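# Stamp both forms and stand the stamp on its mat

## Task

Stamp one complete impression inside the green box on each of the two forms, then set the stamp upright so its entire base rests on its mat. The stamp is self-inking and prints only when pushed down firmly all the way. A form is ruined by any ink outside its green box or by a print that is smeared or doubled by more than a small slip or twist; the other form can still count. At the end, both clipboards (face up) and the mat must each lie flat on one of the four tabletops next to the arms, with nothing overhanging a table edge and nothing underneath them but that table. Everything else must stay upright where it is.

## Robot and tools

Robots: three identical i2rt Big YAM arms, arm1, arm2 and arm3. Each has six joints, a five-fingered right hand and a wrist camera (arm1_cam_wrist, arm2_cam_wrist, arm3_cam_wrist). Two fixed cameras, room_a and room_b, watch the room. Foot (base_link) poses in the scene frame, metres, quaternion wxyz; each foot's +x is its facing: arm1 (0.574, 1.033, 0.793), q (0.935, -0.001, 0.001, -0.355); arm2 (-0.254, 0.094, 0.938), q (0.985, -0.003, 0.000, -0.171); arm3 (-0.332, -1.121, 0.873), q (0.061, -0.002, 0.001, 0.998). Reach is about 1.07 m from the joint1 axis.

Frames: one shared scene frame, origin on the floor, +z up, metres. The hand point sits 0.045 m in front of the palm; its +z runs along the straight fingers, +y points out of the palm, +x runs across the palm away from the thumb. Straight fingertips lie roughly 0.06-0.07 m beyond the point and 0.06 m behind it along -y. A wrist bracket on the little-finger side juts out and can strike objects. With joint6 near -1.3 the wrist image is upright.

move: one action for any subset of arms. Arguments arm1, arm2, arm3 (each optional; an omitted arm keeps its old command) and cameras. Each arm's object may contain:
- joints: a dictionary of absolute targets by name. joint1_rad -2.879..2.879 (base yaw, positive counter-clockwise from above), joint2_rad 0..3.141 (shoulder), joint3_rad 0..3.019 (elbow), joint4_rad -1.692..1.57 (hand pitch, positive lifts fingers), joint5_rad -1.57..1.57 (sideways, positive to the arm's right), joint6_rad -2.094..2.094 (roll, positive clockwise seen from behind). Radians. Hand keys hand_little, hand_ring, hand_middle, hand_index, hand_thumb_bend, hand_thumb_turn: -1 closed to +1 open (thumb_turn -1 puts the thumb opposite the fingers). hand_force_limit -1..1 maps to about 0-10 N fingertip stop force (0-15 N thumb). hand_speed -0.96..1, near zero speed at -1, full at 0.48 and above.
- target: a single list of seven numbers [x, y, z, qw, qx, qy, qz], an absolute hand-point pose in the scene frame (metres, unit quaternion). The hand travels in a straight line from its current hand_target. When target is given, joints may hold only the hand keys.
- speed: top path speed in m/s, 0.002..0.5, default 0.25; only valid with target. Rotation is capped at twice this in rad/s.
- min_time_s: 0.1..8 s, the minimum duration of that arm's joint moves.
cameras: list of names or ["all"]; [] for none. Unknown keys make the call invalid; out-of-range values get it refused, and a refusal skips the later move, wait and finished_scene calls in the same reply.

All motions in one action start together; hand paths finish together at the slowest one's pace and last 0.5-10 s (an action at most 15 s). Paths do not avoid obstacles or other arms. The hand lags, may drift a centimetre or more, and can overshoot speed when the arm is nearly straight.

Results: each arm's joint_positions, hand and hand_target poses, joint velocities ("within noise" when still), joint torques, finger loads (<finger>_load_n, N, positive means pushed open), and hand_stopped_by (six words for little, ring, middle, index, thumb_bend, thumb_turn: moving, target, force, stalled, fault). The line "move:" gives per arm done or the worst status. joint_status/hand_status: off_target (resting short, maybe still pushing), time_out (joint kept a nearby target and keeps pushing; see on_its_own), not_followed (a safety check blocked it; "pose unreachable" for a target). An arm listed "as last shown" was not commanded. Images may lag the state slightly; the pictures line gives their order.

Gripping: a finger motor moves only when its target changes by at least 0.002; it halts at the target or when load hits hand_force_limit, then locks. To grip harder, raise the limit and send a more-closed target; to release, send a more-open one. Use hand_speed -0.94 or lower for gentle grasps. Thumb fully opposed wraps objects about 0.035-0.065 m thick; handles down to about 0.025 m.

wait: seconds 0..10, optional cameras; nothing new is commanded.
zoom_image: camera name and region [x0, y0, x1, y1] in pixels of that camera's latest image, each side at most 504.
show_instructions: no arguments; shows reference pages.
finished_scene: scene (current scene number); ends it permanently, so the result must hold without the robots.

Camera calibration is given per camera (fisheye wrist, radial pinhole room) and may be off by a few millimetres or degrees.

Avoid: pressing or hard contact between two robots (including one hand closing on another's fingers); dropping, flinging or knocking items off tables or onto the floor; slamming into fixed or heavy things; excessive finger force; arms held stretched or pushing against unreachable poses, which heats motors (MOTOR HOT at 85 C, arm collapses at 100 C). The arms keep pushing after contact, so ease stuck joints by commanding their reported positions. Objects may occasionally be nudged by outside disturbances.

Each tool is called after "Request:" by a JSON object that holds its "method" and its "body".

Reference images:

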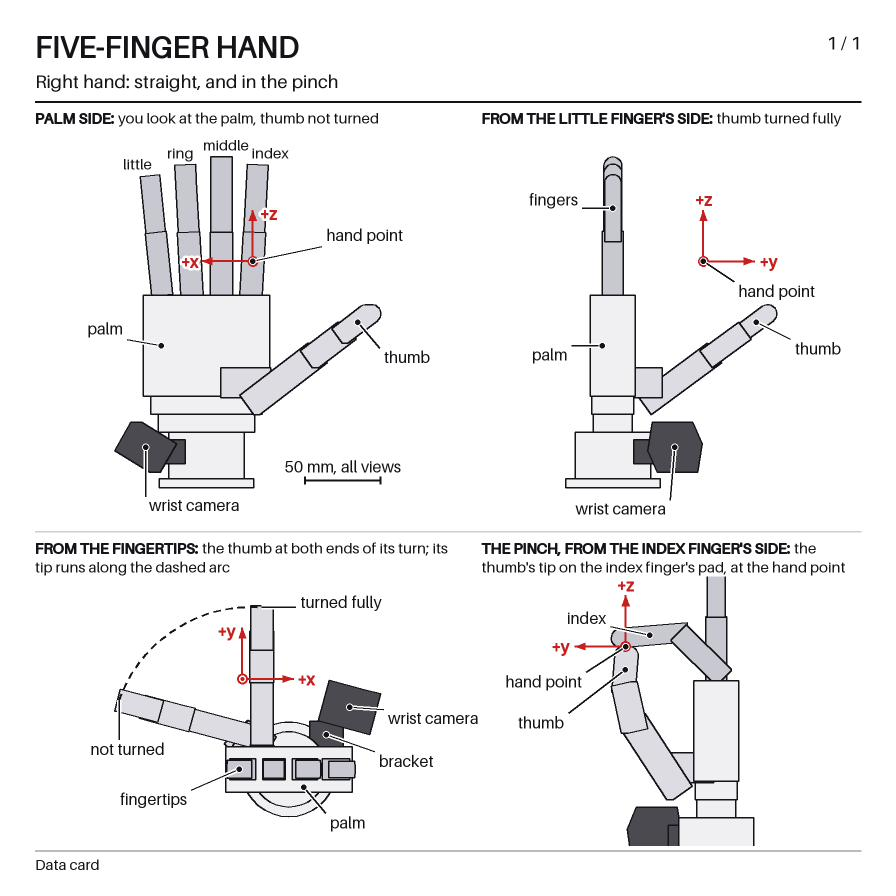

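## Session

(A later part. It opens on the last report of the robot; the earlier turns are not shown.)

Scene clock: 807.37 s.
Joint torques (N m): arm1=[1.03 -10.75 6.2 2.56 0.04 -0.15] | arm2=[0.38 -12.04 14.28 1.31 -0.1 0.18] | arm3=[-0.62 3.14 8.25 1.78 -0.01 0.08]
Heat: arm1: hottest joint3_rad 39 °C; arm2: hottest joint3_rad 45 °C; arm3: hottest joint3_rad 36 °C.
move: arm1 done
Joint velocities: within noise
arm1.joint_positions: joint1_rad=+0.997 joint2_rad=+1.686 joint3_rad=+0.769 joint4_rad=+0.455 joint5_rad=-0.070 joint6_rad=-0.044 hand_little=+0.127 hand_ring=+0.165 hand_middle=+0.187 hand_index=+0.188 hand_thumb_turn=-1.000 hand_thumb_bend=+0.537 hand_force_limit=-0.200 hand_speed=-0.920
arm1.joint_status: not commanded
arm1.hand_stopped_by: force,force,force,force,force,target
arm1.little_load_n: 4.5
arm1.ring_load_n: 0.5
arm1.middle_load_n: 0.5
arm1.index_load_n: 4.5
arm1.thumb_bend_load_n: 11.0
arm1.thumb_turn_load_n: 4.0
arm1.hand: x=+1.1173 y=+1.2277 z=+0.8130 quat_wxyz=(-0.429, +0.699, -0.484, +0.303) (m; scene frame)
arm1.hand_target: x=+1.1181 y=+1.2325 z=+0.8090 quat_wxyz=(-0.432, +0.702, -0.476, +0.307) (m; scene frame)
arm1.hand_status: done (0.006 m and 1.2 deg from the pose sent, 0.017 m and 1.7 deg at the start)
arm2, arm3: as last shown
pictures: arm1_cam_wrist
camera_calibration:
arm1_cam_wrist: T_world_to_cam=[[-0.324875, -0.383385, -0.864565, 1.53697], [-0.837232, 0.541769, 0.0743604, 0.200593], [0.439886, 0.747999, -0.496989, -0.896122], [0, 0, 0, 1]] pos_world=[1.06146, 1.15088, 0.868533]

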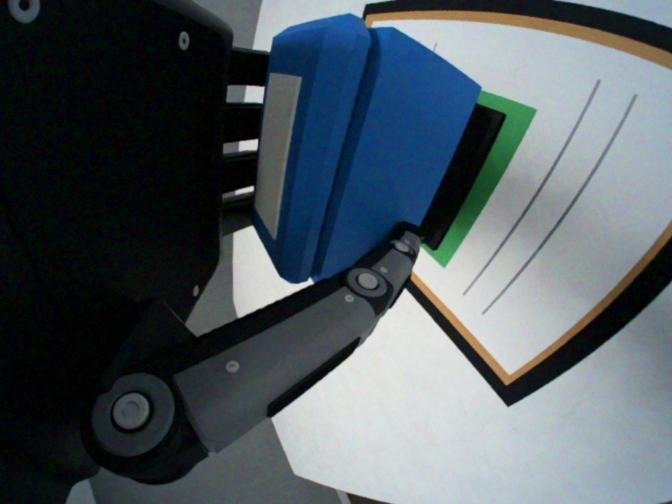

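Request:
{"method": "move", "body": {"arm1": {"joints": {"hand_speed": -0.85, "hand_index": 0.35, "hand_middle": 0.35, "hand_ring": 0.35, "hand_little": 0.35, "hand_thumb_bend": 0.65}}, "cameras": ["arm1_cam_wrist"]}}

Request:
{"method": "zoom_image", "body": {"camera": "arm1_cam_wrist", "region": [360, 40, 660, 340]}}

Scene clock: 817.23 s.
Joint torques (N m): arm1=[1.55 -12.57 6.42 2.51 0 -0.17] | arm2=[0.67 -11.93 14.32 1.29 -0.13 0.19] | arm3=[-0.67 3.14 8.25 1.77 -0.01 0.07]
Heat: arm1: hottest joint3_rad 38 °C; arm2: hottest joint3_rad 45 °C; arm3: hottest joint3_rad 36 °C.
move: arm1 done
Joint velocities: within noise
arm1.joint_positions: joint1_rad=+0.997 joint2_rad=+1.686 joint3_rad=+0.769 joint4_rad=+0.462 joint5_rad=-0.070 joint6_rad=-0.044 hand_little=+0.350 hand_ring=+0.350 hand_middle=+0.350 hand_index=+0.350 hand_thumb_turn=-1.000 hand_thumb_bend=+0.650 hand_force_limit=-0.200 hand_speed=-0.850
arm1.joint_status: all done
arm1.hand_stopped_by: target,target,target,target,target,target
arm1.little_load_n: 0.0
arm1.ring_load_n: 0.0
arm1.middle_load_n: 0.0
arm1.index_load_n: 0.0
arm1.thumb_bend_load_n: 0.0
arm1.thumb_turn_load_n: 0.0
arm1.hand: x=+1.1184 y=+1.2280 z=+0.8143 quat_wxyz=(-0.431, +0.698, -0.483, +0.305) (m; scene frame)
arm1.hand_target: x=+1.1181 y=+1.2325 z=+0.8091 quat_wxyz=(-0.432, +0.702, -0.476, +0.307) (m; scene frame)
arm1.hand_status: not commanded
arm2.joint_positions: joint1_rad=-0.802 joint2_rad=+1.201 joint3_rad=+1.144 joint4_rad=-0.486 joint5_rad=-0.026 joint6_rad=+0.028 hand_little=+1.000 hand_ring=+1.000 hand_middle=+1.000 hand_index=+1.000 hand_thumb_turn=+1.000 hand_thumb_bend=+1.000 hand_force_limit=-0.200 hand_speed=+0.300
arm2.joint_status: not commanded
arm2.hand_stopped_by: target,target,target,target,target,target
arm2.little_load_n: 0.0
arm2.ring_load_n: 0.0
arm2.middle_load_n: 0.0
arm2.index_load_n: 0.0
arm2.thumb_bend_load_n: 0.0
arm2.thumb_turn_load_n: 0.0
arm2.hand: x=-0.0022 y=-0.3704 z=+1.2383 quat_wxyz=(-0.121, +0.178, -0.851, +0.479) (m; scene frame)
arm2.hand_target: x=+0.0029 y=-0.3769 z=+1.2685 quat_wxyz=(-0.128, +0.173, -0.841, +0.496) (m; scene frame)
arm2.hand_status: not commanded
arm3: as last shown
pictures: arm1_cam_wrist
camera_calibration:
arm1_cam_wrist: T_world_to_cam=[[-0.319456, -0.381908, -0.867234, 1.53276], [-0.8377, 0.541618, 0.0700622, 0.205432], [0.442952, 0.748864, -0.492947, -0.903995], [0, 0, 0, 1]] pos_world=[1.06217, 1.15108, 0.869249]

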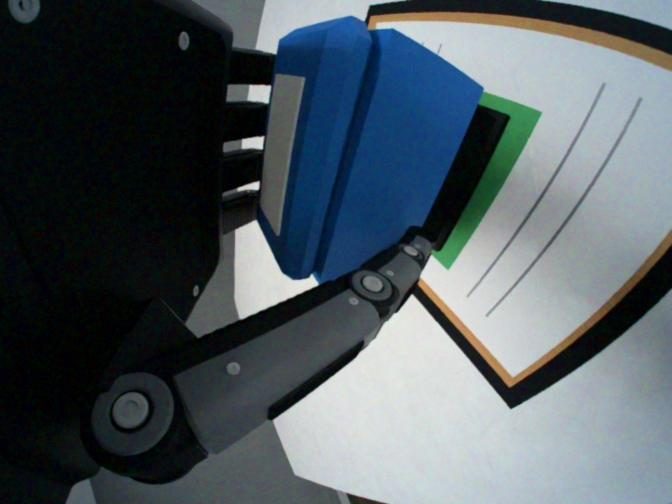

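Scaled by 1.680 from the camera's 672x504 image, which has a finer 960x720 frame.

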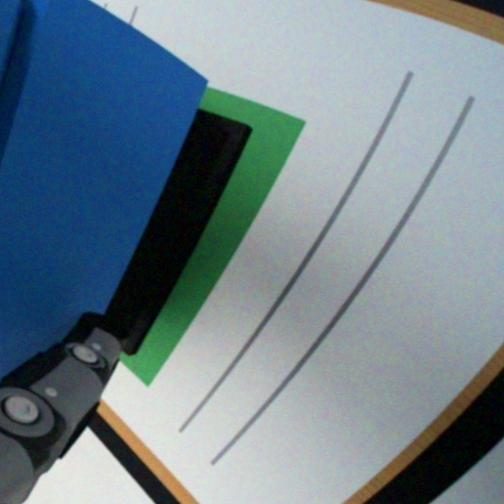

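Request:
{"method": "move", "body": {"arm1": {"joints": {"hand_speed": 0.2, "hand_index": 1, "hand_middle": 1, "hand_ring": 1, "hand_little": 1, "hand_thumb_bend": 1}}}}

Request:
{"method": "move", "body": {"arm1": {"target": [1.118, 1.232, 0.94, 0.4320, -0.7020, 0.4760, -0.3072], "speed": 0.15}}}

Request:
{"method": "move", "body": {"arm1": {"target": [1.134, 1.232, 0.87, 0.5174, -0.6390, 0.4425, -0.3583], "speed": 0.15, "joints": {"hand_thumb_turn": 1}}, "cameras": ["arm1_cam_wrist"]}}

Request:
{"method": "zoom_image", "body": {"camera": "arm1_cam_wrist", "region": [280, 0, 640, 340]}}

Scene clock: 832.23 s.
Joint torques (N m): arm1=[0.73 -11.4 6 2.3 0.12 -0.27] | arm2=[0.21 -12.45 14.22 1.33 -0.1 0.2] | arm3=[-0.62 3.14 8.25 1.77 -0.01 0.07]
Heat: arm1: hottest joint3_rad 37 °C; arm2: hottest joint3_rad 45 °C; arm3: hottest joint3_rad 36 °C.
move: arm1 done
Joint velocities: within noise
arm1.joint_positions: joint1_rad=+0.997 joint2_rad=+1.686 joint3_rad=+0.769 joint4_rad=+0.462 joint5_rad=-0.070 joint6_rad=-0.044 hand_little=+1.000 hand_ring=+1.000 hand_middle=+1.000 hand_index=+1.000 hand_thumb_turn=-1.000 hand_thumb_bend=+1.000 hand_force_limit=-0.200 hand_speed=+0.200
arm1.joint_status: all done
arm1.hand_stopped_by: target,target,target,target,target,target
arm1.little_load_n: 0.0
arm1.ring_load_n: 0.0
arm1.middle_load_n: 0.0
arm1.index_load_n: 0.0
arm1.thumb_bend_load_n: 0.0
arm1.thumb_turn_load_n: 0.0
arm1.hand: x=+1.1184 y=+1.2280 z=+0.8144 quat_wxyz=(-0.432, +0.698, -0.483, +0.305) (m; scene frame)
arm1.hand_target: x=+1.1181 y=+1.2324 z=+0.8090 quat_wxyz=(-0.432, +0.702, -0.476, +0.307) (m; scene frame)
arm1.hand_status: not commanded
arm2: as last shown
arm2.index_load_n: -0.5
arm3.joint_positions: joint1_rad=-0.407 joint2_rad=+0.592 joint3_rad=+1.433 joint4_rad=-1.574 joint5_rad=-0.161 joint6_rad=-1.219 hand_little=+1.000 hand_ring=+1.000 hand_middle=+1.000 hand_index=+1.000 hand_thumb_turn=+1.000 hand_thumb_bend=+1.000 hand_force_limit=+0.000 hand_speed=-0.800
arm3.joint_status: not commanded
arm3.hand_stopped_by: target,target,target,target,target,target
arm3.little_load_n: 0.0
arm3.ring_load_n: 0.0
arm3.middle_load_n: 0.0
arm3.index_load_n: 0.0
arm3.thumb_bend_load_n: 0.0
arm3.thumb_turn_load_n: 0.0
arm3.hand: x=-0.4726 y=-1.0216 z=+1.3352 quat_wxyz=(-0.408, +0.360, +0.838, -0.037) (m; scene frame)
arm3.hand_target: x=-0.4728 y=-1.0215 z=+1.3457 quat_wxyz=(-0.420, +0.356, +0.834, -0.036) (m; scene frame)
arm3.hand_status: not commanded
pictures: none

Scene clock: 833.90 s.
Joint torques (N m): arm1=[1.61 -10.99 10.89 1.4 0.02 -0.16] | arm2=[0.44 -11.81 14.19 1.39 -0.12 0.18] | arm3=[-0.56 3.14 8.25 1.76 -0.01 0.07]
Heat: arm1: hottest joint3_rad 37 °C; arm2: hottest joint3_rad 46 °C; arm3: hottest joint3_rad 36 °C.
move: arm1 off_target
Joint velocities: within noise
arm1.joint_positions: joint1_rad=+0.997 joint2_rad=+1.429 joint3_rad=+0.854 joint4_rad=+0.095 joint5_rad=-0.070 joint6_rad=-0.044 hand_little=+1.000 hand_ring=+1.000 hand_middle=+1.000 hand_index=+1.000 hand_thumb_turn=-1.000 hand_thumb_bend=+1.000 hand_force_limit=-0.200 hand_speed=+0.200
arm1.joint_status: not commanded
arm1.hand_stopped_by: target,target,target,target,target,target
arm1.little_load_n: 0.0
arm1.ring_load_n: 0.0
arm1.middle_load_n: 0.0
arm1.index_load_n: 0.0
arm1.thumb_bend_load_n: 0.0
arm1.thumb_turn_load_n: 0.0
arm1.hand: x=+1.1058 y=+1.2245 z=+0.9210 quat_wxyz=(-0.423, +0.703, -0.487, +0.299) (m; scene frame)
arm1.hand_target: x=+1.1172 y=+1.2318 z=+0.9402 quat_wxyz=(-0.432, +0.702, -0.476, +0.307) (m; scene frame)
arm1.hand_status: off_target (0.024 m and 1.9 deg from the pose sent, 0.126 m and 1.0 deg at the start)
arm2, arm3: as last shown
arm2.index_load_n: 0.0
arm3.ring_load_n: 0.5
pictures: none

Scene clock: 835.57 s.
Joint torques (N m): arm1=[0.03 -10.17 5.97 2.58 0.01 0.07] | arm2=[0.21 -11.93 14.16 1.26 -0.1 0.19] | arm3=[-0.67 3.08 8.25 1.76 -0.01 0.08]
Heat: arm1: hottest joint3_rad 37 °C; arm2: hottest joint3_rad 46 °C; arm3: hottest joint3_rad 36 °C.
move: arm1 done
Joint velocities: within noise
arm1.joint_positions: joint1_rad=+0.995 joint2_rad=+1.635 joint3_rad=+0.716 joint4_rad=+0.713 joint5_rad=-0.095 joint6_rad=-0.035 hand_little=+1.000 hand_ring=+1.000 hand_middle=+1.000 hand_index=+1.000 hand_thumb_turn=+1.000 hand_thumb_bend=+1.000 hand_force_limit=-0.200 hand_speed=+0.200
arm1.joint_status: all done
arm1.hand_stopped_by: target,target,target,target,target,target
arm1.little_load_n: 0.0
arm1.ring_load_n: 0.0
arm1.middle_load_n: 0.0
arm1.index_load_n: 0.0
arm1.thumb_bend_load_n: 0.0
arm1.thumb_turn_load_n: -0.5
arm1.hand: x=+1.1323 y=+1.2364 z=+0.8769 quat_wxyz=(-0.516, +0.644, -0.435, +0.360) (m; scene frame)
arm1.hand_target: x=+1.1338 y=+1.2320 z=+0.8700 quat_wxyz=(-0.517, +0.639, -0.442, +0.358) (m; scene frame)
arm1.hand_status: done (0.008 m and 1.0 deg from the pose sent, 0.059 m and 15.6 deg at the start)
arm2, arm3: as last shown
arm3.ring_load_n: 0.0
pictures: arm1_cam_wrist
camera_calibration:
arm1_cam_wrist: T_world_to_cam=[[-0.0988388, -0.310503, -0.94542, 1.32529], [-0.846389, 0.525864, -0.0842232, 0.372873], [0.523314, 0.791868, -0.314782, -1.18602], [0, 0, 0, 1]] pos_world=[1.06724, 1.1546, 0.911025]

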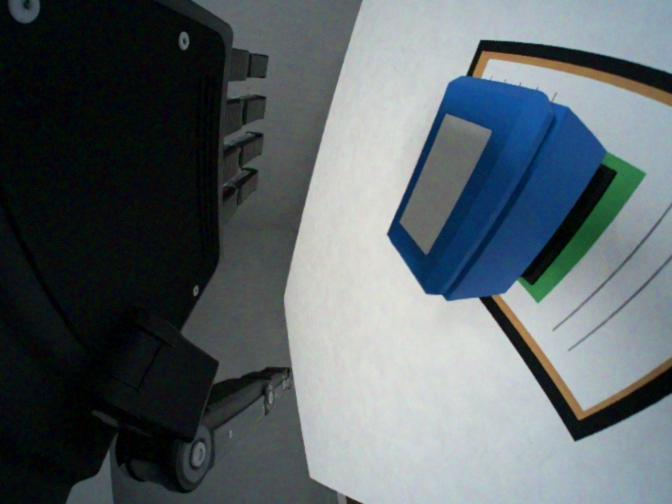

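Scaled by 1.400 from the camera's 672x504 image, which has a finer 960x720 frame.

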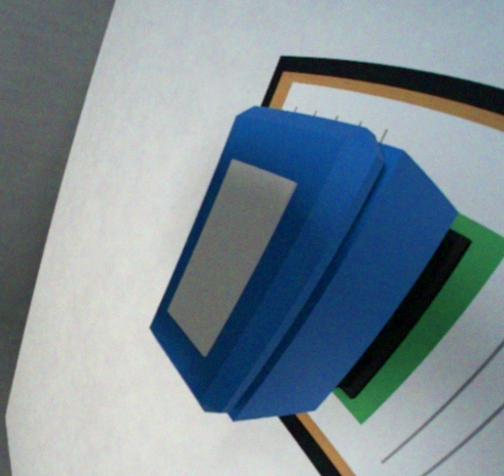

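Request:
{"method": "move", "body": {"arm1": {"target": [1.1355, 1.227, 0.805, 0.5174, -0.6390, 0.4425, -0.3583], "speed": 0.08}, "cameras": ["arm1_cam_wrist"]}}

Scene clock: 841.80 s.
Joint torques (N m): arm1=[-1.03 -11.16 4.75 2.55 -0.1 0.1] | arm2=[0.32 -11.81 14.26 1.37 -0.13 0.17] | arm3=[-0.56 3.08 8.25 1.76 -0.01 0.08]
Heat: arm1: hottest joint3_rad 37 °C; arm2: hottest joint3_rad 46 °C; arm3: hottest joint3_rad 36 °C.
move: arm1 done
Joint velocities: within noise
arm1.joint_positions: joint1_rad=+0.983 joint2_rad=+1.825 joint3_rad=+0.700 joint4_rad=+0.919 joint5_rad=-0.107 joint6_rad=-0.034 hand_little=+1.000 hand_ring=+1.000 hand_middle=+1.000 hand_index=+1.000 hand_thumb_turn=+1.000 hand_thumb_bend=+1.000 hand_force_limit=-0.200 hand_speed=+0.200
arm1.joint_status: not commanded
arm1.hand_stopped_by: target,target,target,target,target,target
arm1.little_load_n: 0.0
arm1.ring_load_n: 0.0
arm1.middle_load_n: 0.0
arm1.index_load_n: 0.0
arm1.thumb_bend_load_n: 0.0
arm1.thumb_turn_load_n: 0.0
arm1.hand: x=+1.1351 y=+1.2320 z=+0.8120 quat_wxyz=(-0.517, +0.643, -0.436, +0.360) (m; scene frame)
arm1.hand_target: x=+1.1352 y=+1.2271 z=+0.8050 quat_wxyz=(-0.517, +0.639, -0.443, +0.358) (m; scene frame)
arm1.hand_status: done (0.009 m and 0.9 deg from the pose sent, 0.073 m and 1.0 deg at the start)
arm2, arm3: as last shown
pictures: arm1_cam_wrist
camera_calibration:
arm1_cam_wrist: T_world_to_cam=[[-0.0997729, -0.30787, -0.946182, 1.26127], [-0.846096, 0.526663, -0.0821475, 0.369003], [0.52361, 0.792365, -0.313034, -1.2068], [0, 0, 0, 1]] pos_world=[1.06995, 1.1502, 0.845932]

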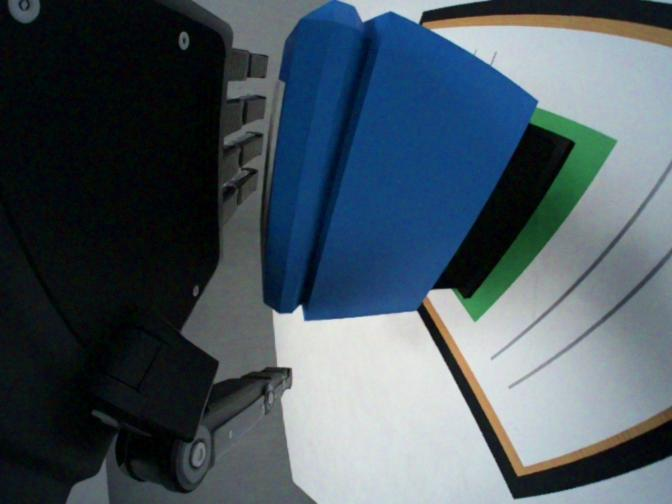

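Request:
{"method": "move", "body": {"arm1": {"target": [1.1350, 1.2275, 0.76, 0.5174, -0.6390, 0.4425, -0.3583], "speed": 0.05}, "cameras": ["arm1_cam_wrist"]}}

Scene clock: 845.10 s.
Joint torques (N m): arm1=[-0.44 -9.47 4.42 1.51 0 0.1] | arm2=[0.15 -11.75 14.26 1.25 -0.1 0.19] | arm3=[-0.56 3.08 8.25 1.76 -0.01 0.07]
Heat: arm1: hottest joint3_rad 36 °C; arm2: hottest joint3_rad 46 °C; arm3: hottest joint3_rad 36 °C.
move: arm1 off_target
Joint velocities: within noise
arm1.joint_positions: joint1_rad=+0.983 joint2_rad=+1.929 joint3_rad=+0.700 joint4_rad=+1.084 joint5_rad=-0.107 joint6_rad=-0.034 hand_little=+1.000 hand_ring=+1.000 hand_middle=+1.000 hand_index=+1.000 hand_thumb_turn=+1.000 hand_thumb_bend=+1.000 hand_force_limit=-0.200 hand_speed=+0.200
arm1.joint_status: not commanded
arm1.hand_stopped_by: target,target,target,target,target,target
arm1.little_load_n: 0.5
arm1.ring_load_n: 0.0
arm1.middle_load_n: 0.0
arm1.index_load_n: 0.0
arm1.thumb_bend_load_n: 0.0
arm1.thumb_turn_load_n: 0.0
arm1.hand: x=+1.1401 y=+1.2333 z=+0.7932 quat_wxyz=(-0.535, +0.628, -0.423, +0.375) (m; scene frame)
arm1.hand_target: x=+1.1332 y=+1.2272 z=+0.7612 quat_wxyz=(-0.517, +0.639, -0.443, +0.358) (m; scene frame)
arm1.hand_status: off_target (0.034 m and 3.7 deg from the pose sent, 0.052 m and 0.9 deg at the start)
arm2, arm3: as last shown
arm3.middle_load_n: -0.5
pictures: arm1_cam_wrist
camera_calibration:
arm1_cam_wrist: T_world_to_cam=[[-0.0441822, -0.292816, -0.955147, 1.16957], [-0.840055, 0.528347, -0.123115, 0.394516], [0.540699, 0.796937, -0.269325, -1.27611], [0, 0, 0, 1]] pos_world=[1.07308, 1.15101, 0.821992]

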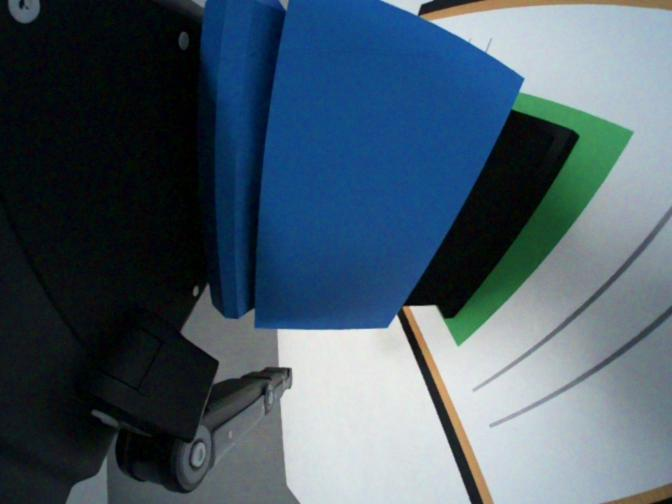

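Request:
{"method": "move", "body": {"arm1": {"target": [1.1290, 1.2255, 0.725, 0.5174, -0.6390, 0.4425, -0.3583], "speed": 0.05}, "cameras": ["arm1_cam_wrist"]}}

Scene clock: 854.27 s.
Joint torques (N m): arm1=[0.03 -7.94 3.32 0.8 0.04 0.03] | arm2=[0.21 -11.87 14.2 1.39 -0.1 0.19] | arm3=[-0.62 3.14 8.24 1.74 -0.01 0.07]
Heat: arm1: hottest joint3_rad 36 °C; arm2: hottest joint3_rad 46 °C; arm3: hottest joint3_rad 36 °C.
move: arm1 off_target
Joint velocities: within noise
arm1.joint_positions: joint1_rad=+0.983 joint2_rad=+2.015 joint3_rad=+0.700 joint4_rad=+1.210 joint5_rad=-0.107 joint6_rad=-0.031 hand_little=+1.000 hand_ring=+1.000 hand_middle=+1.000 hand_index=+1.000 hand_thumb_turn=+1.000 hand_thumb_bend=+1.000 hand_force_limit=-0.200 hand_speed=+0.200
arm1.joint_status: not commanded
arm1.hand_stopped_by: target,target,target,target,target,target
arm1.little_load_n: 0.0
arm1.ring_load_n: 0.0
arm1.middle_load_n: 0.0
arm1.index_load_n: 0.0
arm1.thumb_bend_load_n: 0.0
arm1.thumb_turn_load_n: -0.5
arm1.hand: x=+1.1401 y=+1.2332 z=+0.7757 quat_wxyz=(-0.546, +0.617, -0.416, +0.384) (m; scene frame)
arm1.hand_target: x=+1.1254 y=+1.2246 z=+0.7278 quat_wxyz=(-0.517, +0.639, -0.443, +0.358) (m; scene frame)
arm1.hand_status: off_target (0.052 m and 6.0 deg from the pose sent, 0.070 m and 3.7 deg at the start)
arm2, arm3: as last shown
arm3.middle_load_n: 0.0
pictures: arm1_cam_wrist
camera_calibration:
arm1_cam_wrist: T_world_to_cam=[[-0.00818698, -0.280686, -0.959765, 1.10032], [-0.834556, 0.530651, -0.148071, 0.402649], [0.550862, 0.799766, -0.238593, -1.31968], [0, 0, 0, 1]] pos_world=[1.072, 1.15061, 0.800804]

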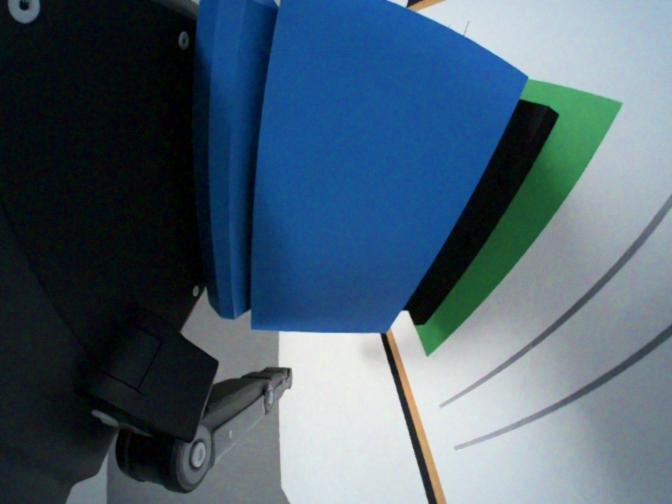

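Request:
{"method": "move", "body": {"arm1": {"target": [1.1250, 1.2245, 0.685, 0.5174, -0.6390, 0.4425, -0.3583], "speed": 0.06}, "cameras": ["arm1_cam_wrist"]}}

Request:
{"method": "zoom_image", "body": {"camera": "arm1_cam_wrist", "region": [340, 40, 660, 400]}}

Scene clock: 862.73 s.
Joint torques (N m): arm1=[-0.32 -6.53 1.57 0.08 0.01 -0.04] | arm2=[0.15 -11.99 14.2 1.33 -0.11 0.19] | arm3=[-0.62 3.02 8.25 1.77 -0.01 0.07]
Heat: arm1: hottest joint3_rad 35 °C; arm2: hottest joint3_rad 46 °C; arm3: hottest joint3_rad 36 °C.
move: arm1 off_target
Joint velocities: within noise
arm1.joint_positions: joint1_rad=+0.983 joint2_rad=+2.102 joint3_rad=+0.723 joint4_rad=+1.342 joint5_rad=-0.110 joint6_rad=-0.020 hand_little=+1.000 hand_ring=+1.000 hand_middle=+1.000 hand_index=+1.000 hand_thumb_turn=+1.000 hand_thumb_bend=+1.000 hand_force_limit=-0.200 hand_speed=+0.200
arm1.joint_status: not commanded
arm1.hand_stopped_by: target,target,target,target,target,target
arm1.little_load_n: 0.0
arm1.ring_load_n: 0.0
arm1.middle_load_n: 0.0
arm1.index_load_n: 0.0
arm1.thumb_bend_load_n: 0.0
arm1.thumb_turn_load_n: -0.5
arm1.hand: x=+1.1474 y=+1.2364 z=+0.7678 quat_wxyz=(-0.568, +0.597, -0.404, +0.397) (m; scene frame)
arm1.hand_target: x=+1.1172 y=+1.2229 z=+0.6923 quat_wxyz=(-0.518, +0.639, -0.442, +0.358) (m; scene frame)
arm1.hand_status: off_target (0.087 m and 9.8 deg from the pose sent, 0.092 m and 6.0 deg at the start)
arm2, arm3: as last shown
arm2.thumb_turn_load_n: -0.5
pictures: arm1_cam_wrist
camera_calibration:
arm1_cam_wrist: T_world_to_cam=[[0.0521357, -0.25304, -0.96605, 0.995197], [-0.825181, 0.533927, -0.184386, 0.418941], [0.562457, 0.806779, -0.180967, -1.39441], [0, 0, 0, 1]] pos_world=[1.07811, 1.15312, 0.786314]

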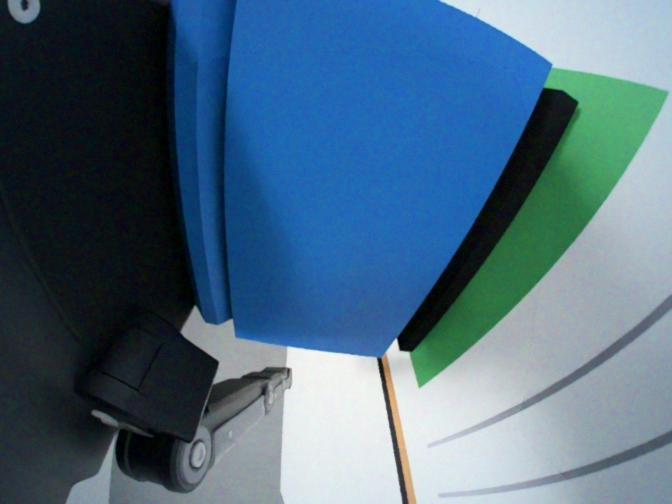

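Scaled by 1.400 from the camera's 672x504 image, which has a finer 960x720 frame.

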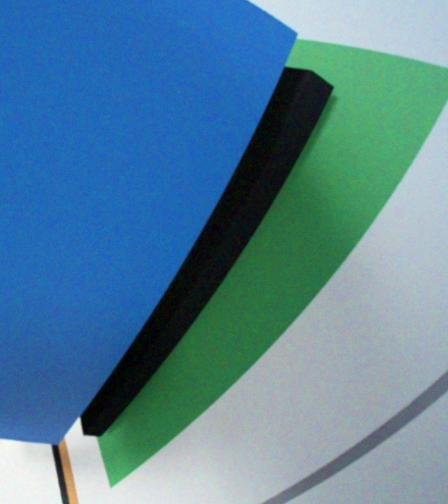

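Request:
{"method": "move", "body": {"arm1": {"target": [1.1250, 1.2245, 0.672, 0.4716, -0.6735, 0.4664, -0.3266], "speed": 0.1}, "cameras": ["arm1_cam_wrist"]}}

Scene clock: 876.17 s.
Joint torques (N m): arm1=[0.15 -7.65 1.59 -1.37 0.22 -0.22] | arm2=[0.09 -11.81 14.27 1.32 -0.11 0.18] | arm3=[-0.56 3.14 8.25 1.76 -0.01 0.08]
Heat: arm1: hottest joint3_rad 34 °C; arm2: hottest joint3_rad 47 °C; arm3: hottest joint3_rad 36 °C.
move: arm1 off_target
Joint velocities: within noise
arm1.joint_positions: joint1_rad=+0.983 joint2_rad=+2.044 joint3_rad=+0.762 joint4_rad=+1.145 joint5_rad=-0.108 joint6_rad=-0.021 hand_little=+1.000 hand_ring=+1.000 hand_middle=+1.000 hand_index=+1.000 hand_thumb_turn=+1.000 hand_thumb_bend=+1.000 hand_force_limit=-0.200 hand_speed=+0.200
arm1.joint_status: not commanded
arm1.hand_stopped_by: target,target,target,target,target,target
arm1.little_load_n: 0.0
arm1.ring_load_n: 0.0
arm1.middle_load_n: -0.5
arm1.index_load_n: 0.0
arm1.thumb_bend_load_n: 0.0
arm1.thumb_turn_load_n: 0.0
arm1.hand: x=+1.1576 y=+1.2386 z=+0.7648 quat_wxyz=(-0.540, +0.623, -0.426, +0.373) (m; scene frame)
arm1.hand_target: x=+1.1159 y=+1.2225 z=+0.6814 quat_wxyz=(-0.472, +0.673, -0.466, +0.326) (m; scene frame)
arm1.hand_status: off_target (0.099 m and 12.0 deg from the pose sent, 0.099 m and 17.8 deg at the start)
arm2.joint_positions: joint1_rad=-0.802 joint2_rad=+1.201 joint3_rad=+1.144 joint4_rad=-0.486 joint5_rad=-0.026 joint6_rad=+0.028 hand_little=+1.000 hand_ring=+1.000 hand_middle=+1.000 hand_index=+1.000 hand_thumb_turn=+1.000 hand_thumb_bend=+1.000 hand_force_limit=-0.200 hand_speed=+0.300
arm2.joint_status: not commanded
arm2.hand_stopped_by: target,target,target,target,target,target
arm2.little_load_n: 0.0
arm2.ring_load_n: 0.0
arm2.middle_load_n: 0.0
arm2.index_load_n: -0.5
arm2.thumb_bend_load_n: 0.0
arm2.thumb_turn_load_n: 0.0
arm2.hand: x=-0.0022 y=-0.3704 z=+1.2383 quat_wxyz=(-0.121, +0.178, -0.851, +0.479) (m; scene frame)
arm2.hand_target: x=+0.0029 y=-0.3769 z=+1.2685 quat_wxyz=(-0.128, +0.173, -0.841, +0.496) (m; scene frame)
arm2.hand_status: not commanded
arm3: as last shown
arm3.thumb_turn_load_n: -0.5
pictures: arm1_cam_wrist
camera_calibration:
arm1_cam_wrist: T_world_to_cam=[[-0.0412684, -0.279187, -0.95935, 1.12768], [-0.838845, 0.531308, -0.118535, 0.394366], [0.542803, 0.799854, -0.256121, -1.31362], [0, 0, 0, 1]] pos_world=[1.09039, 1.15601, 0.792144]

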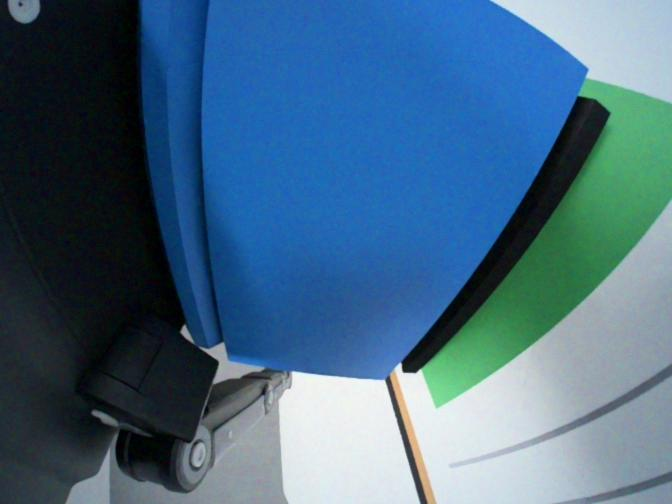

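Request:
{"method": "move", "body": {"arm1": {"target": [1.1400, 1.2300, 0.78, 0.5174, -0.6390, 0.4425, -0.3583], "speed": 0.08}, "cameras": ["arm1_cam_wrist"]}}

Request:
{"method": "move", "body": {"arm1": {"target": [1.1340, 1.2280, 0.87, 0.5174, -0.6390, 0.4425, -0.3583], "speed": 0.12}, "cameras": ["arm1_cam_wrist"]}}

Request:
{"method": "zoom_image", "body": {"camera": "arm1_cam_wrist", "region": [280, 0, 640, 340]}}

Scene clock: 894.00 s.
Joint torques (N m): arm1=[0.38 -13.63 3.49 0.61 0.07 -0.1] | arm2=[0.32 -11.99 14.2 1.39 -0.11 0.19] | arm3=[-0.67 3.25 8.27 1.77 -0.01 0.08]
Heat: arm1: hottest joint3_rad 33 °C; arm2: hottest joint3_rad 47 °C; arm3: hottest joint3_rad 36 °C.
move: arm1 off_target
Joint velocities: within noise
arm1.joint_positions: joint1_rad=+0.983 joint2_rad=+1.921 joint3_rad=+0.728 joint4_rad=+1.034 joint5_rad=-0.108 joint6_rad=-0.021 hand_little=+1.000 hand_ring=+1.000 hand_middle=+1.000 hand_index=+1.000 hand_thumb_turn=+1.000 hand_thumb_bend=+1.000 hand_force_limit=-0.200 hand_speed=+0.200
arm1.joint_status: not commanded
arm1.hand_stopped_by: target,target,target,target,target,target
arm1.little_load_n: 0.0
arm1.ring_load_n: 0.0
arm1.middle_load_n: 0.0
arm1.index_load_n: 0.0
arm1.thumb_bend_load_n: 0.0
arm1.thumb_turn_load_n: 0.0
arm1.hand: x=+1.1484 y=+1.2361 z=+0.7965 quat_wxyz=(-0.533, +0.629, -0.430, +0.368) (m; scene frame)
arm1.hand_target: x=+1.1396 y=+1.2301 z=+0.7802 quat_wxyz=(-0.517, +0.639, -0.442, +0.358) (m; scene frame)
arm1.hand_status: off_target (0.020 m and 2.8 deg from the pose sent, 0.025 m and 4.1 deg at the start)
arm2: as last shown
arm2.index_load_n: 0.0
arm2.thumb_turn_load_n: -0.5
arm3.joint_positions: joint1_rad=-0.407 joint2_rad=+0.592 joint3_rad=+1.433 joint4_rad=-1.574 joint5_rad=-0.161 joint6_rad=-1.219 hand_little=+1.000 hand_ring=+1.000 hand_middle=+1.000 hand_index=+1.000 hand_thumb_turn=+1.000 hand_thumb_bend=+1.000 hand_force_limit=+0.000 hand_speed=-0.800
arm3.joint_status: not commanded
arm3.hand_stopped_by: target,target,target,target,target,target
arm3.little_load_n: 0.0
arm3.ring_load_n: 0.0
arm3.middle_load_n: 0.0
arm3.index_load_n: 0.5
arm3.thumb_bend_load_n: -0.5
arm3.thumb_turn_load_n: 0.0
arm3.hand: x=-0.4726 y=-1.0216 z=+1.3352 quat_wxyz=(-0.408, +0.360, +0.838, -0.037) (m; scene frame)
arm3.hand_target: x=-0.4728 y=-1.0215 z=+1.3457 quat_wxyz=(-0.420, +0.356, +0.834, -0.036) (m; scene frame)
arm3.hand_status: not commanded
pictures: arm1_cam_wrist
camera_calibration:
arm1_cam_wrist: T_world_to_cam=[[-0.0620248, -0.285011, -0.956515, 1.18579], [-0.841054, 0.530926, -0.103662, 0.382903], [0.537384, 0.798051, -0.27264, -1.2769], [0, 0, 0, 1]] pos_world=[1.08178, 1.15371, 0.825783]

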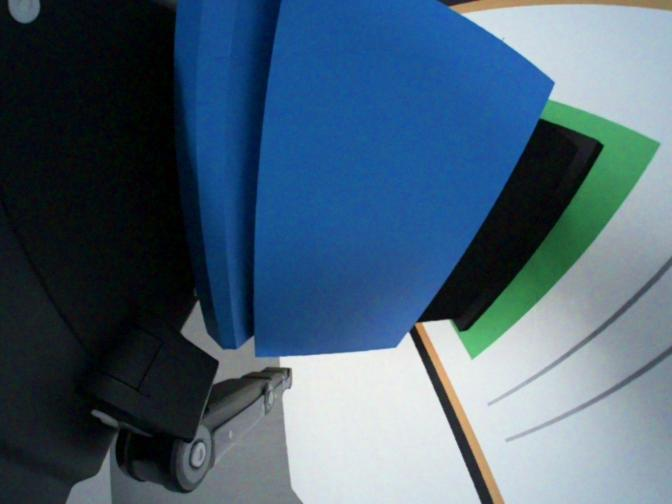

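Scene clock: 895.50 s.
Joint torques (N m): arm1=[0.15 -12.16 6.56 1.33 0.01 -0.03] | arm2=[0.38 -11.58 14.24 1.37 -0.11 0.18] | arm3=[-0.62 3.08 8.25 1.76 -0.01 0.07]
Heat: arm1: hottest joint3_rad 33 °C; arm2: hottest joint3_rad 47 °C; arm3: hottest joint3_rad 36 °C.
move: arm1 done
Joint velocities: within noise
arm1.joint_positions: joint1_rad=+0.983 joint2_rad=+1.656 joint3_rad=+0.705 joint4_rad=+0.749 joint5_rad=-0.107 joint6_rad=-0.021 hand_little=+1.000 hand_ring=+1.000 hand_middle=+1.000 hand_index=+1.000 hand_thumb_turn=+1.000 hand_thumb_bend=+1.000 hand_force_limit=-0.200 hand_speed=+0.200
arm1.joint_status: not commanded
arm1.hand_stopped_by: target,target,target,target,target,target
arm1.little_load_n: 0.0
arm1.ring_load_n: 0.0
arm1.middle_load_n: 0.0
arm1.index_load_n: 0.0
arm1.thumb_bend_load_n: -0.5
arm1.thumb_turn_load_n: -0.5
arm1.hand: x=+1.1318 y=+1.2317 z=+0.8689 quat_wxyz=(-0.520, +0.639, -0.439, +0.357) (m; scene frame)
arm1.hand_target: x=+1.1339 y=+1.2280 z=+0.8700 quat_wxyz=(-0.517, +0.639, -0.442, +0.358) (m; scene frame)
arm1.hand_status: done (0.004 m and 0.5 deg from the pose sent, 0.075 m and 2.8 deg at the start)
arm2, arm3: as last shown
arm2.index_load_n: -0.5
arm2.thumb_bend_load_n: -0.5
arm2.thumb_turn_load_n: 0.0
arm3.index_load_n: 0.0
arm3.thumb_bend_load_n: 0.0
pictures: arm1_cam_wrist
camera_calibration:
arm1_cam_wrist: T_world_to_cam=[[-0.101877, -0.295508, -0.949893, 1.30507], [-0.844563, 0.530265, -0.0743826, 0.358128], [0.525675, 0.794666, -0.303597, -1.20043], [0, 0, 0, 1]] pos_world=[1.06646, 1.1497, 0.90187]

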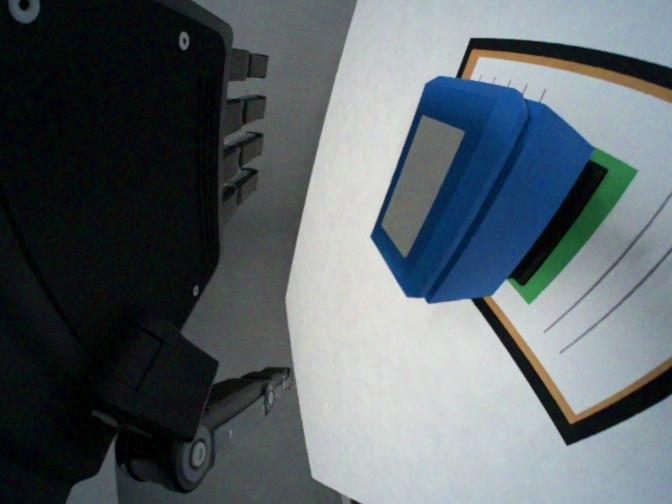

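Scaled by 1.400 from the camera's 672x504 image, which has a finer 960x720 frame.

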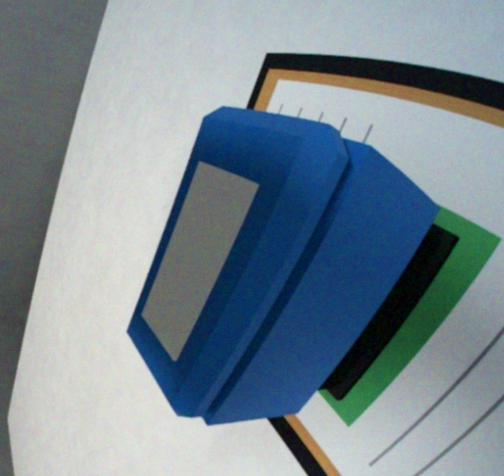

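Request:
{"method": "move", "body": {"arm1": {"target": [1.118, 1.232, 0.93, 0.4320, -0.7020, 0.4760, -0.3072], "speed": 0.15, "joints": {"hand_thumb_turn": -1}}}}

Request:
{"method": "move", "body": {"arm1": {"target": [1.119, 1.2310, 0.815, 0.4320, -0.7020, 0.4760, -0.3072], "speed": 0.1}, "cameras": ["arm1_cam_wrist"]}}

Scene clock: 911.57 s.
Joint torques (N m): arm1=[0.73 -12.63 11 1.06 0.07 -0.23] | arm2=[0.21 -12.22 14.23 1.29 -0.09 0.17] | arm3=[-0.67 3.14 8.25 1.77 -0.01 0.07]
Heat: arm1: hottest joint3_rad 34 °C; arm2: hottest joint3_rad 47 °C; arm3: hottest joint3_rad 37 °C.
move: arm1 off_target
Joint velocities: within noise
arm1.joint_positions: joint1_rad=+0.997 joint2_rad=+1.447 joint3_rad=+0.836 joint4_rad=+0.125 joint5_rad=-0.071 joint6_rad=-0.041 hand_little=+1.000 hand_ring=+1.000 hand_middle=+1.000 hand_index=+1.000 hand_thumb_turn=-1.000 hand_thumb_bend=+1.000 hand_force_limit=-0.200 hand_speed=+0.200
arm1.joint_status: all done
arm1.hand_stopped_by: target,target,target,target,target,target
arm1.little_load_n: 0.0
arm1.ring_load_n: 0.0
arm1.middle_load_n: 0.0
arm1.index_load_n: 0.0
arm1.thumb_bend_load_n: -0.5
arm1.thumb_turn_load_n: 0.0
arm1.hand: x=+1.1042 y=+1.2241 z=+0.9082 quat_wxyz=(-0.422, +0.703, -0.489, +0.296) (m; scene frame)
arm1.hand_target: x=+1.1170 y=+1.2318 z=+0.9303 quat_wxyz=(-0.432, +0.702, -0.476, +0.307) (m; scene frame)
arm1.hand_status: off_target (0.027 m and 2.3 deg from the pose sent, 0.063 m and 14.3 deg at the start)
arm2, arm3: as last shown
arm2.index_load_n: 0.0
arm2.thumb_bend_load_n: 0.0
pictures: none

Scene clock: 913.50 s.
Joint torques (N m): arm1=[1.14 -11.63 6.13 2.41 -0.06 -0.24] | arm2=[0.38 -12.1 14.13 1.42 -0.12 0.19] | arm3=[-0.67 3.14 8.25 1.78 -0.01 0.08]
Heat: arm1: hottest joint3_rad 34 °C; arm2: hottest joint3_rad 47 °C; arm3: hottest joint3_rad 37 °C.
move: arm1 done
Joint velocities: within noise
arm1.joint_positions: joint1_rad=+0.997 joint2_rad=+1.669 joint3_rad=+0.775 joint4_rad=+0.443 joint5_rad=-0.071 joint6_rad=-0.043 hand_little=+1.000 hand_ring=+1.000 hand_middle=+1.000 hand_index=+1.000 hand_thumb_turn=-1.000 hand_thumb_bend=+1.000 hand_force_limit=-0.200 hand_speed=+0.200
arm1.joint_status: not commanded
arm1.hand_stopped_by: target,target,target,target,target,target
arm1.little_load_n: 0.0
arm1.ring_load_n: 0.0
arm1.middle_load_n: 0.0
arm1.index_load_n: 0.0
arm1.thumb_bend_load_n: 0.0
arm1.thumb_turn_load_n: 0.0
arm1.hand: x=+1.1195 y=+1.2282 z=+0.8222 quat_wxyz=(-0.433, +0.697, -0.483, +0.306) (m; scene frame)
arm1.hand_target: x=+1.1188 y=+1.2310 z=+0.8151 quat_wxyz=(-0.432, +0.702, -0.476, +0.307) (m; scene frame)
arm1.hand_status: done (0.008 m and 1.0 deg from the pose sent, 0.095 m and 2.3 deg at the start)
arm2, arm3: as last shown
pictures: arm1_cam_wrist
camera_calibration:
arm1_cam_wrist: T_world_to_cam=[[-0.316861, -0.380008, -0.869018, 1.53634], [-0.838002, 0.541306, 0.0688476, 0.207428], [0.444242, 0.750054, -0.489967, -0.90612], [0, 0, 0, 1]] pos_world=[1.06317, 1.15118, 0.876861]

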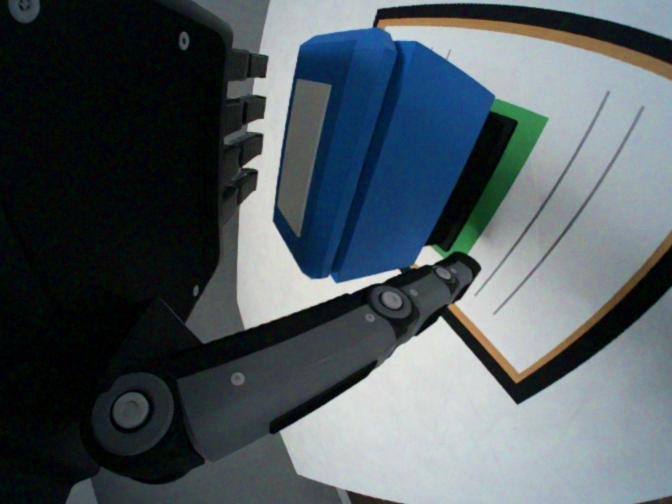

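Request:
{"method": "move", "body": {"arm1": {"target": [1.119, 1.2310, 0.804, 0.4320, -0.7020, 0.4760, -0.3072], "speed": 0.08}}}

Request:
{"method": "move", "body": {"arm1": {"joints": {"hand_speed": -0.5, "hand_force_limit": -0.5, "hand_index": 0.35, "hand_middle": 0.35, "hand_ring": 0.35, "hand_little": 0.35, "hand_thumb_bend": 0.65}}, "cameras": ["arm1_cam_wrist"]}}

Request:
{"method": "move", "body": {"arm1": {"joints": {"hand_speed": -0.85, "hand_force_limit": -0.6, "hand_index": 0.2, "hand_middle": 0.2, "hand_ring": 0.2, "hand_little": 0.2, "hand_thumb_bend": 0.45}}}}

Request:
{"method": "move", "body": {"arm1": {"joints": {"hand_speed": -0.92, "hand_force_limit": -0.2, "hand_index": -0.2, "hand_middle": -0.2, "hand_ring": -0.2, "hand_little": -0.2, "hand_thumb_bend": 0.25}}, "cameras": ["arm1_cam_wrist"]}}

Scene clock: 919.13 s.
Joint torques (N m): arm1=[0.85 -11.69 5.71 2.61 0.01 -0.23] | arm2=[0.26 -12.04 14.31 1.31 -0.1 0.21] | arm3=[-0.62 3.08 8.27 1.77 -0.02 0.07]
Heat: arm1: hottest joint3_rad 34 °C; arm2: hottest joint3_rad 47 °C; arm3: hottest joint3_rad 37 °C.
move: arm1 off_target
Joint velocities: within noise
arm1.joint_positions: joint1_rad=+0.997 joint2_rad=+1.695 joint3_rad=+0.775 joint4_rad=+0.476 joint5_rad=-0.071 joint6_rad=-0.043 hand_little=+1.000 hand_ring=+1.000 hand_middle=+1.000 hand_index=+1.000 hand_thumb_turn=-1.000 hand_thumb_bend=+1.000 hand_force_limit=-0.200 hand_speed=+0.200
arm1.joint_status: not commanded
arm1.hand_stopped_by: target,target,target,target,target,target
arm1.little_load_n: 0.0
arm1.ring_load_n: 0.0
arm1.middle_load_n: 0.0
arm1.index_load_n: -0.5
arm1.thumb_bend_load_n: 0.0
arm1.thumb_turn_load_n: 0.0
arm1.hand: x=+1.1225 y=+1.2290 z=+0.8152 quat_wxyz=(-0.436, +0.695, -0.482, +0.308) (m; scene frame)
arm1.hand_target: x=+1.1187 y=+1.2310 z=+0.8042 quat_wxyz=(-0.432, +0.702, -0.476, +0.307) (m; scene frame)
arm1.hand_status: off_target (0.012 m and 1.1 deg from the pose sent, 0.018 m and 1.0 deg at the start)
arm2, arm3: as last shown
pictures: none

Scene clock: 920.10 s.
Joint torques (N m): arm1=[0.85 -10.87 5.85 2.41 -0.02 -0.24] | arm2=[0.5 -11.99 14.19 1.32 -0.1 0.2] | arm3=[-0.56 3.14 8.25 1.77 -0.01 0.07]
Heat: arm1: hottest joint3_rad 34 °C; arm2: hottest joint3_rad 48 °C; arm3: hottest joint3_rad 37 °C.
move: arm1 done
Joint velocities: within noise
arm1.joint_positions: joint1_rad=+0.997 joint2_rad=+1.695 joint3_rad=+0.772 joint4_rad=+0.477 joint5_rad=-0.071 joint6_rad=-0.044 hand_little=+0.350 hand_ring=+0.350 hand_middle=+0.350 hand_index=+0.350 hand_thumb_turn=-1.000 hand_thumb_bend=+0.650 hand_force_limit=-0.500 hand_speed=-0.500
arm1.joint_status: all done
arm1.hand_stopped_by: target,target,target,target,target,target
arm1.little_load_n: -0.5
arm1.ring_load_n: 0.0
arm1.middle_load_n: 0.0
arm1.index_load_n: 0.0
arm1.thumb_bend_load_n: 0.0
arm1.thumb_turn_load_n: 0.0
arm1.hand: x=+1.1215 y=+1.2287 z=+0.8142 quat_wxyz=(-0.435, +0.696, -0.482, +0.307) (m; scene frame)
arm1.hand_target: x=+1.1188 y=+1.2310 z=+0.8042 quat_wxyz=(-0.432, +0.702, -0.476, +0.307) (m; scene frame)
arm1.hand_status: not commanded
arm2, arm3: as last shown
pictures: arm1_cam_wrist
camera_calibration:
arm1_cam_wrist: T_world_to_cam=[[-0.311428, -0.379323, -0.871279, 1.52514], [-0.838606, 0.540937, 0.0642451, 0.214283], [0.446937, 0.750667, -0.486566, -0.917819], [0, 0, 0, 1]] pos_world=[1.06488, 1.15158, 0.868474]

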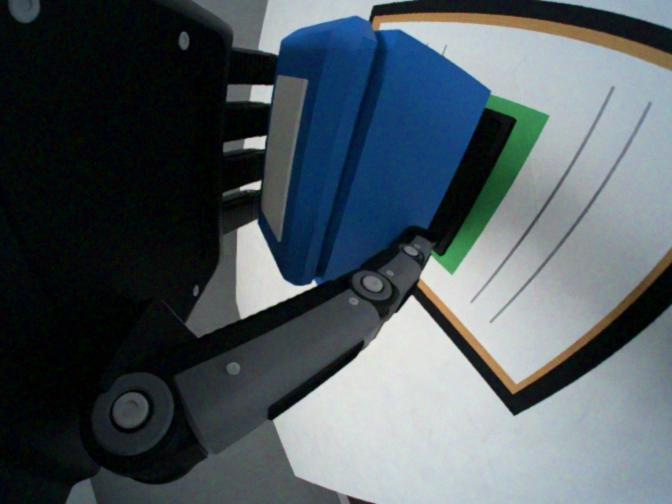

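Scene clock: 921.13 s.
Joint torques (N m): arm1=[1.32 -10.34 5.98 2.58 0 -0.2] | arm2=[0.09 -12.16 14.24 1.31 -0.1 0.19] | arm3=[-0.67 3.14 8.25 1.78 -0.01 0.08]
Heat: arm1: hottest joint3_rad 34 °C; arm2: hottest joint3_rad 48 °C; arm3: hottest joint3_rad 37 °C.
move: arm1 off_target
Joint velocities: within noise
arm1.joint_positions: joint1_rad=+0.997 joint2_rad=+1.695 joint3_rad=+0.770 joint4_rad=+0.477 joint5_rad=-0.071 joint6_rad=-0.044 hand_little=+0.200 hand_ring=+0.200 hand_middle=+0.200 hand_index=+0.200 hand_thumb_turn=-1.000 hand_thumb_bend=+0.552 hand_force_limit=-0.600 hand_speed=-0.850
arm1.joint_status: hand_thumb_bend off_target (ended at +0.552, target +0.450); the others done
arm1.hand_stopped_by: target,target,target,target,force,target
arm1.little_load_n: 0.0
arm1.ring_load_n: 0.0
arm1.middle_load_n: 0.0
arm1.index_load_n: 2.0
arm1.thumb_bend_load_n: 2.5
arm1.thumb_turn_load_n: -0.5
arm1.hand: x=+1.1204 y=+1.2284 z=+0.8132 quat_wxyz=(-0.434, +0.696, -0.482, +0.307) (m; scene frame)
arm1.hand_target: x=+1.1188 y=+1.2310 z=+0.8043 quat_wxyz=(-0.432, +0.702, -0.476, +0.307) (m; scene frame)
arm1.hand_status: not commanded
arm2, arm3: as last shown
arm2.thumb_turn_load_n: -0.5
pictures: none

Scene clock: 922.90 s.
Joint torques (N m): arm1=[0.62 -10.75 5.83 2.28 -0.01 -0.18] | arm2=[0.56 -12.1 14.24 1.32 -0.1 0.18] | arm3=[-0.67 3.08 8.25 1.76 -0.01 0.08]
Heat: arm1: hottest joint3_rad 34 °C; arm2: hottest joint3_rad 48 °C; arm3: hottest joint3_rad 37 °C.
move: arm1 off_target
Joint velocities: within noise
arm1.joint_positions: joint1_rad=+0.997 joint2_rad=+1.695 joint3_rad=+0.770 joint4_rad=+0.477 joint5_rad=-0.071 joint6_rad=-0.045 hand_little=+0.105 hand_ring=+0.149 hand_middle=+0.173 hand_index=+0.187 hand_thumb_turn=-1.000 hand_thumb_bend=+0.550 hand_force_limit=-0.200 hand_speed=-0.920
arm1.joint_status: hand_little off_target (ended at +0.105, target -0.200); hand_ring off_target (ended at +0.149, target -0.200); hand_middle off_target (ended at +0.173, target -0.200); hand_index off_target (ended at +0.187, target -0.200); hand_thumb_bend off_target (ended at +0.550, target +0.250); the others done
arm1.hand_stopped_by: force,force,force,force,force,target
arm1.little_load_n: 5.0
arm1.ring_load_n: 1.0
arm1.middle_load_n: 3.0
arm1.index_load_n: 2.5
arm1.thumb_bend_load_n: 11.5
arm1.thumb_turn_load_n: 5.0
arm1.hand: x=+1.1205 y=+1.2283 z=+0.8131 quat_wxyz=(-0.434, +0.697, -0.482, +0.307) (m; scene frame)
arm1.hand_target: x=+1.1187 y=+1.2310 z=+0.8041 quat_wxyz=(-0.432, +0.702, -0.476, +0.307) (m; scene frame)
arm1.hand_status: not commanded
arm2.joint_positions: joint1_rad=-0.802 joint2_rad=+1.201 joint3_rad=+1.144 joint4_rad=-0.486 joint5_rad=-0.026 joint6_rad=+0.028 hand_little=+1.000 hand_ring=+1.000 hand_middle=+1.000 hand_index=+1.000 hand_thumb_turn=+1.000 hand_thumb_bend=+1.000 hand_force_limit=-0.200 hand_speed=+0.300
arm2.joint_status: not commanded
arm2.hand_stopped_by: target,target,target,target,target,target
arm2.little_load_n: 0.0
arm2.ring_load_n: 0.0
arm2.middle_load_n: 0.0
arm2.index_load_n: 0.0
arm2.thumb_bend_load_n: 0.0
arm2.thumb_turn_load_n: -0.5
arm2.hand: x=-0.0022 y=-0.3704 z=+1.2383 quat_wxyz=(-0.121, +0.178, -0.851, +0.479) (m; scene frame)
arm2.hand_target: x=+0.0029 y=-0.3769 z=+1.2685 quat_wxyz=(-0.128, +0.173, -0.841, +0.496) (m; scene frame)
arm2.hand_status: not commanded
arm3: as last shown
pictures: arm1_cam_wrist
camera_calibration:
arm1_cam_wrist: T_world_to_cam=[[-0.312781, -0.380838, -0.870133, 1.52605], [-0.838755, 0.540629, 0.0648807, 0.213715], [0.44571, 0.750122, -0.488528, -0.914044], [0, 0, 0, 1]] pos_world=[1.06397, 1.15128, 0.867466]

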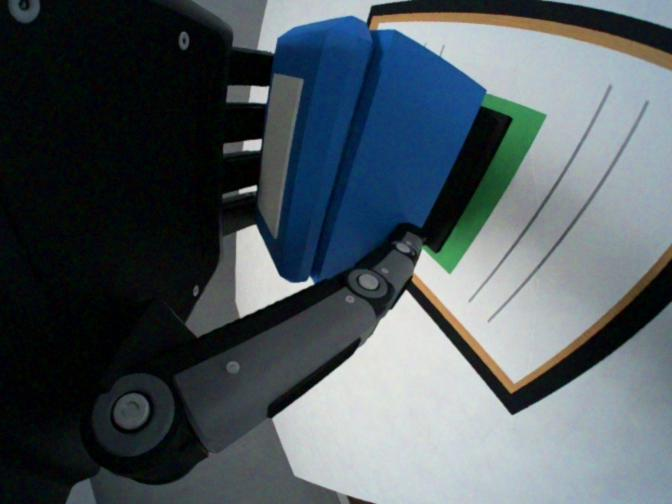

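Request:
{"method": "move", "body": {"arm1": {"target": [1.119, 1.2310, 0.96, 0.4320, -0.7020, 0.4760, -0.3072], "speed": 0.12}, "cameras": ["arm1_cam_wrist"]}}

Request:
{"method": "zoom_image", "body": {"camera": "arm1_cam_wrist", "region": [340, 40, 640, 340]}}

Scene clock: 927.23 s.
Joint torques (N m): arm1=[0.56 -11.75 11.99 1.32 -0.06 -0.19] | arm2=[0.32 -12.04 14.28 1.29 -0.11 0.18] | arm3=[-0.67 3.08 8.25 1.76 -0.01 0.08]
Heat: arm1: hottest joint3_rad 34 °C; arm2: hottest joint3_rad 48 °C; arm3: hottest joint3_rad 37 °C.
move: arm1 off_target
Joint velocities: within noise
arm1.joint_positions: joint1_rad=+0.997 joint2_rad=+1.411 joint3_rad=+0.872 joint4_rad=+0.029 joint5_rad=-0.071 joint6_rad=-0.045 hand_little=+0.105 hand_ring=+0.149 hand_middle=+0.173 hand_index=+0.187 hand_thumb_turn=-1.000 hand_thumb_bend=+0.550 hand_force_limit=-0.200 hand_speed=-0.920
arm1.joint_status: not commanded
arm1.hand_stopped_by: force,force,force,force,force,target
arm1.little_load_n: 4.5
arm1.ring_load_n: 1.0
arm1.middle_load_n: 3.0
arm1.index_load_n: 2.5
arm1.thumb_bend_load_n: 11.5
arm1.thumb_turn_load_n: 5.0
arm1.hand: x=+1.1009 y=+1.2229 z=+0.9263 quat_wxyz=(-0.413, +0.709, -0.492, +0.290) (m; scene frame)
arm1.hand_target: x=+1.1172 y=+1.2306 z=+0.9603 quat_wxyz=(-0.432, +0.702, -0.476, +0.307) (m; scene frame)
arm1.hand_status: off_target (0.039 m and 3.5 deg from the pose sent, 0.147 m and 0.9 deg at the start)
arm2: as last shown
arm2.thumb_turn_load_n: 0.0
arm3.joint_positions: joint1_rad=-0.407 joint2_rad=+0.592 joint3_rad=+1.433 joint4_rad=-1.574 joint5_rad=-0.161 joint6_rad=-1.219 hand_little=+1.000 hand_ring=+1.000 hand_middle=+1.000 hand_index=+1.000 hand_thumb_turn=+1.000 hand_thumb_bend=+1.000 hand_force_limit=+0.000 hand_speed=-0.800
arm3.joint_status: not commanded
arm3.hand_stopped_by: target,target,target,target,target,target
arm3.little_load_n: 0.0
arm3.ring_load_n: 0.0
arm3.middle_load_n: 0.0
arm3.index_load_n: 0.0
arm3.thumb_bend_load_n: 0.0
arm3.thumb_turn_load_n: 0.0
arm3.hand: x=-0.4726 y=-1.0216 z=+1.3352 quat_wxyz=(-0.408, +0.360, +0.838, -0.037) (m; scene frame)
arm3.hand_target: x=-0.4728 y=-1.0215 z=+1.3457 quat_wxyz=(-0.420, +0.356, +0.834, -0.036) (m; scene frame)
arm3.hand_status: not commanded
pictures: arm1_cam_wrist
camera_calibration:
arm1_cam_wrist: T_world_to_cam=[[-0.364225, -0.39507, -0.843362, 1.6657], [-0.833603, 0.542084, 0.106072, 0.147231], [0.415267, 0.741663, -0.526772, -0.766657], [0, 0, 0, 1]] pos_world=[1.04779, 1.14686, 0.985317]

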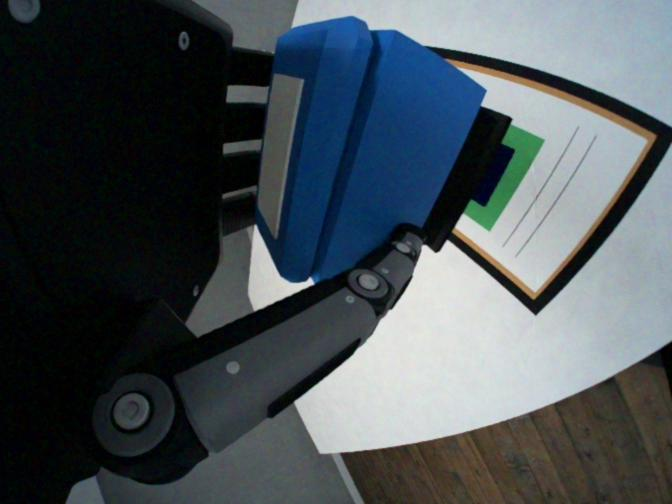

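Scaled by 1.680 from the camera's 672x504 image, which has a finer 960x720 frame.

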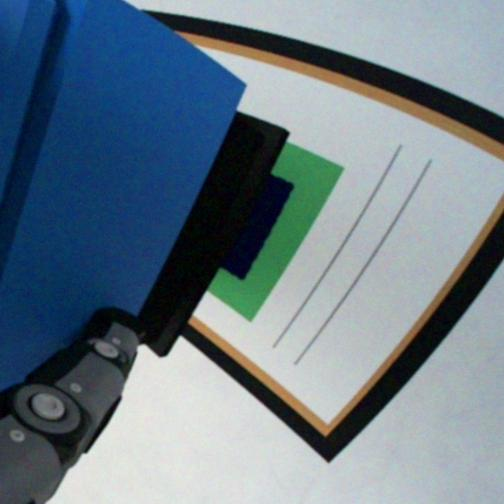

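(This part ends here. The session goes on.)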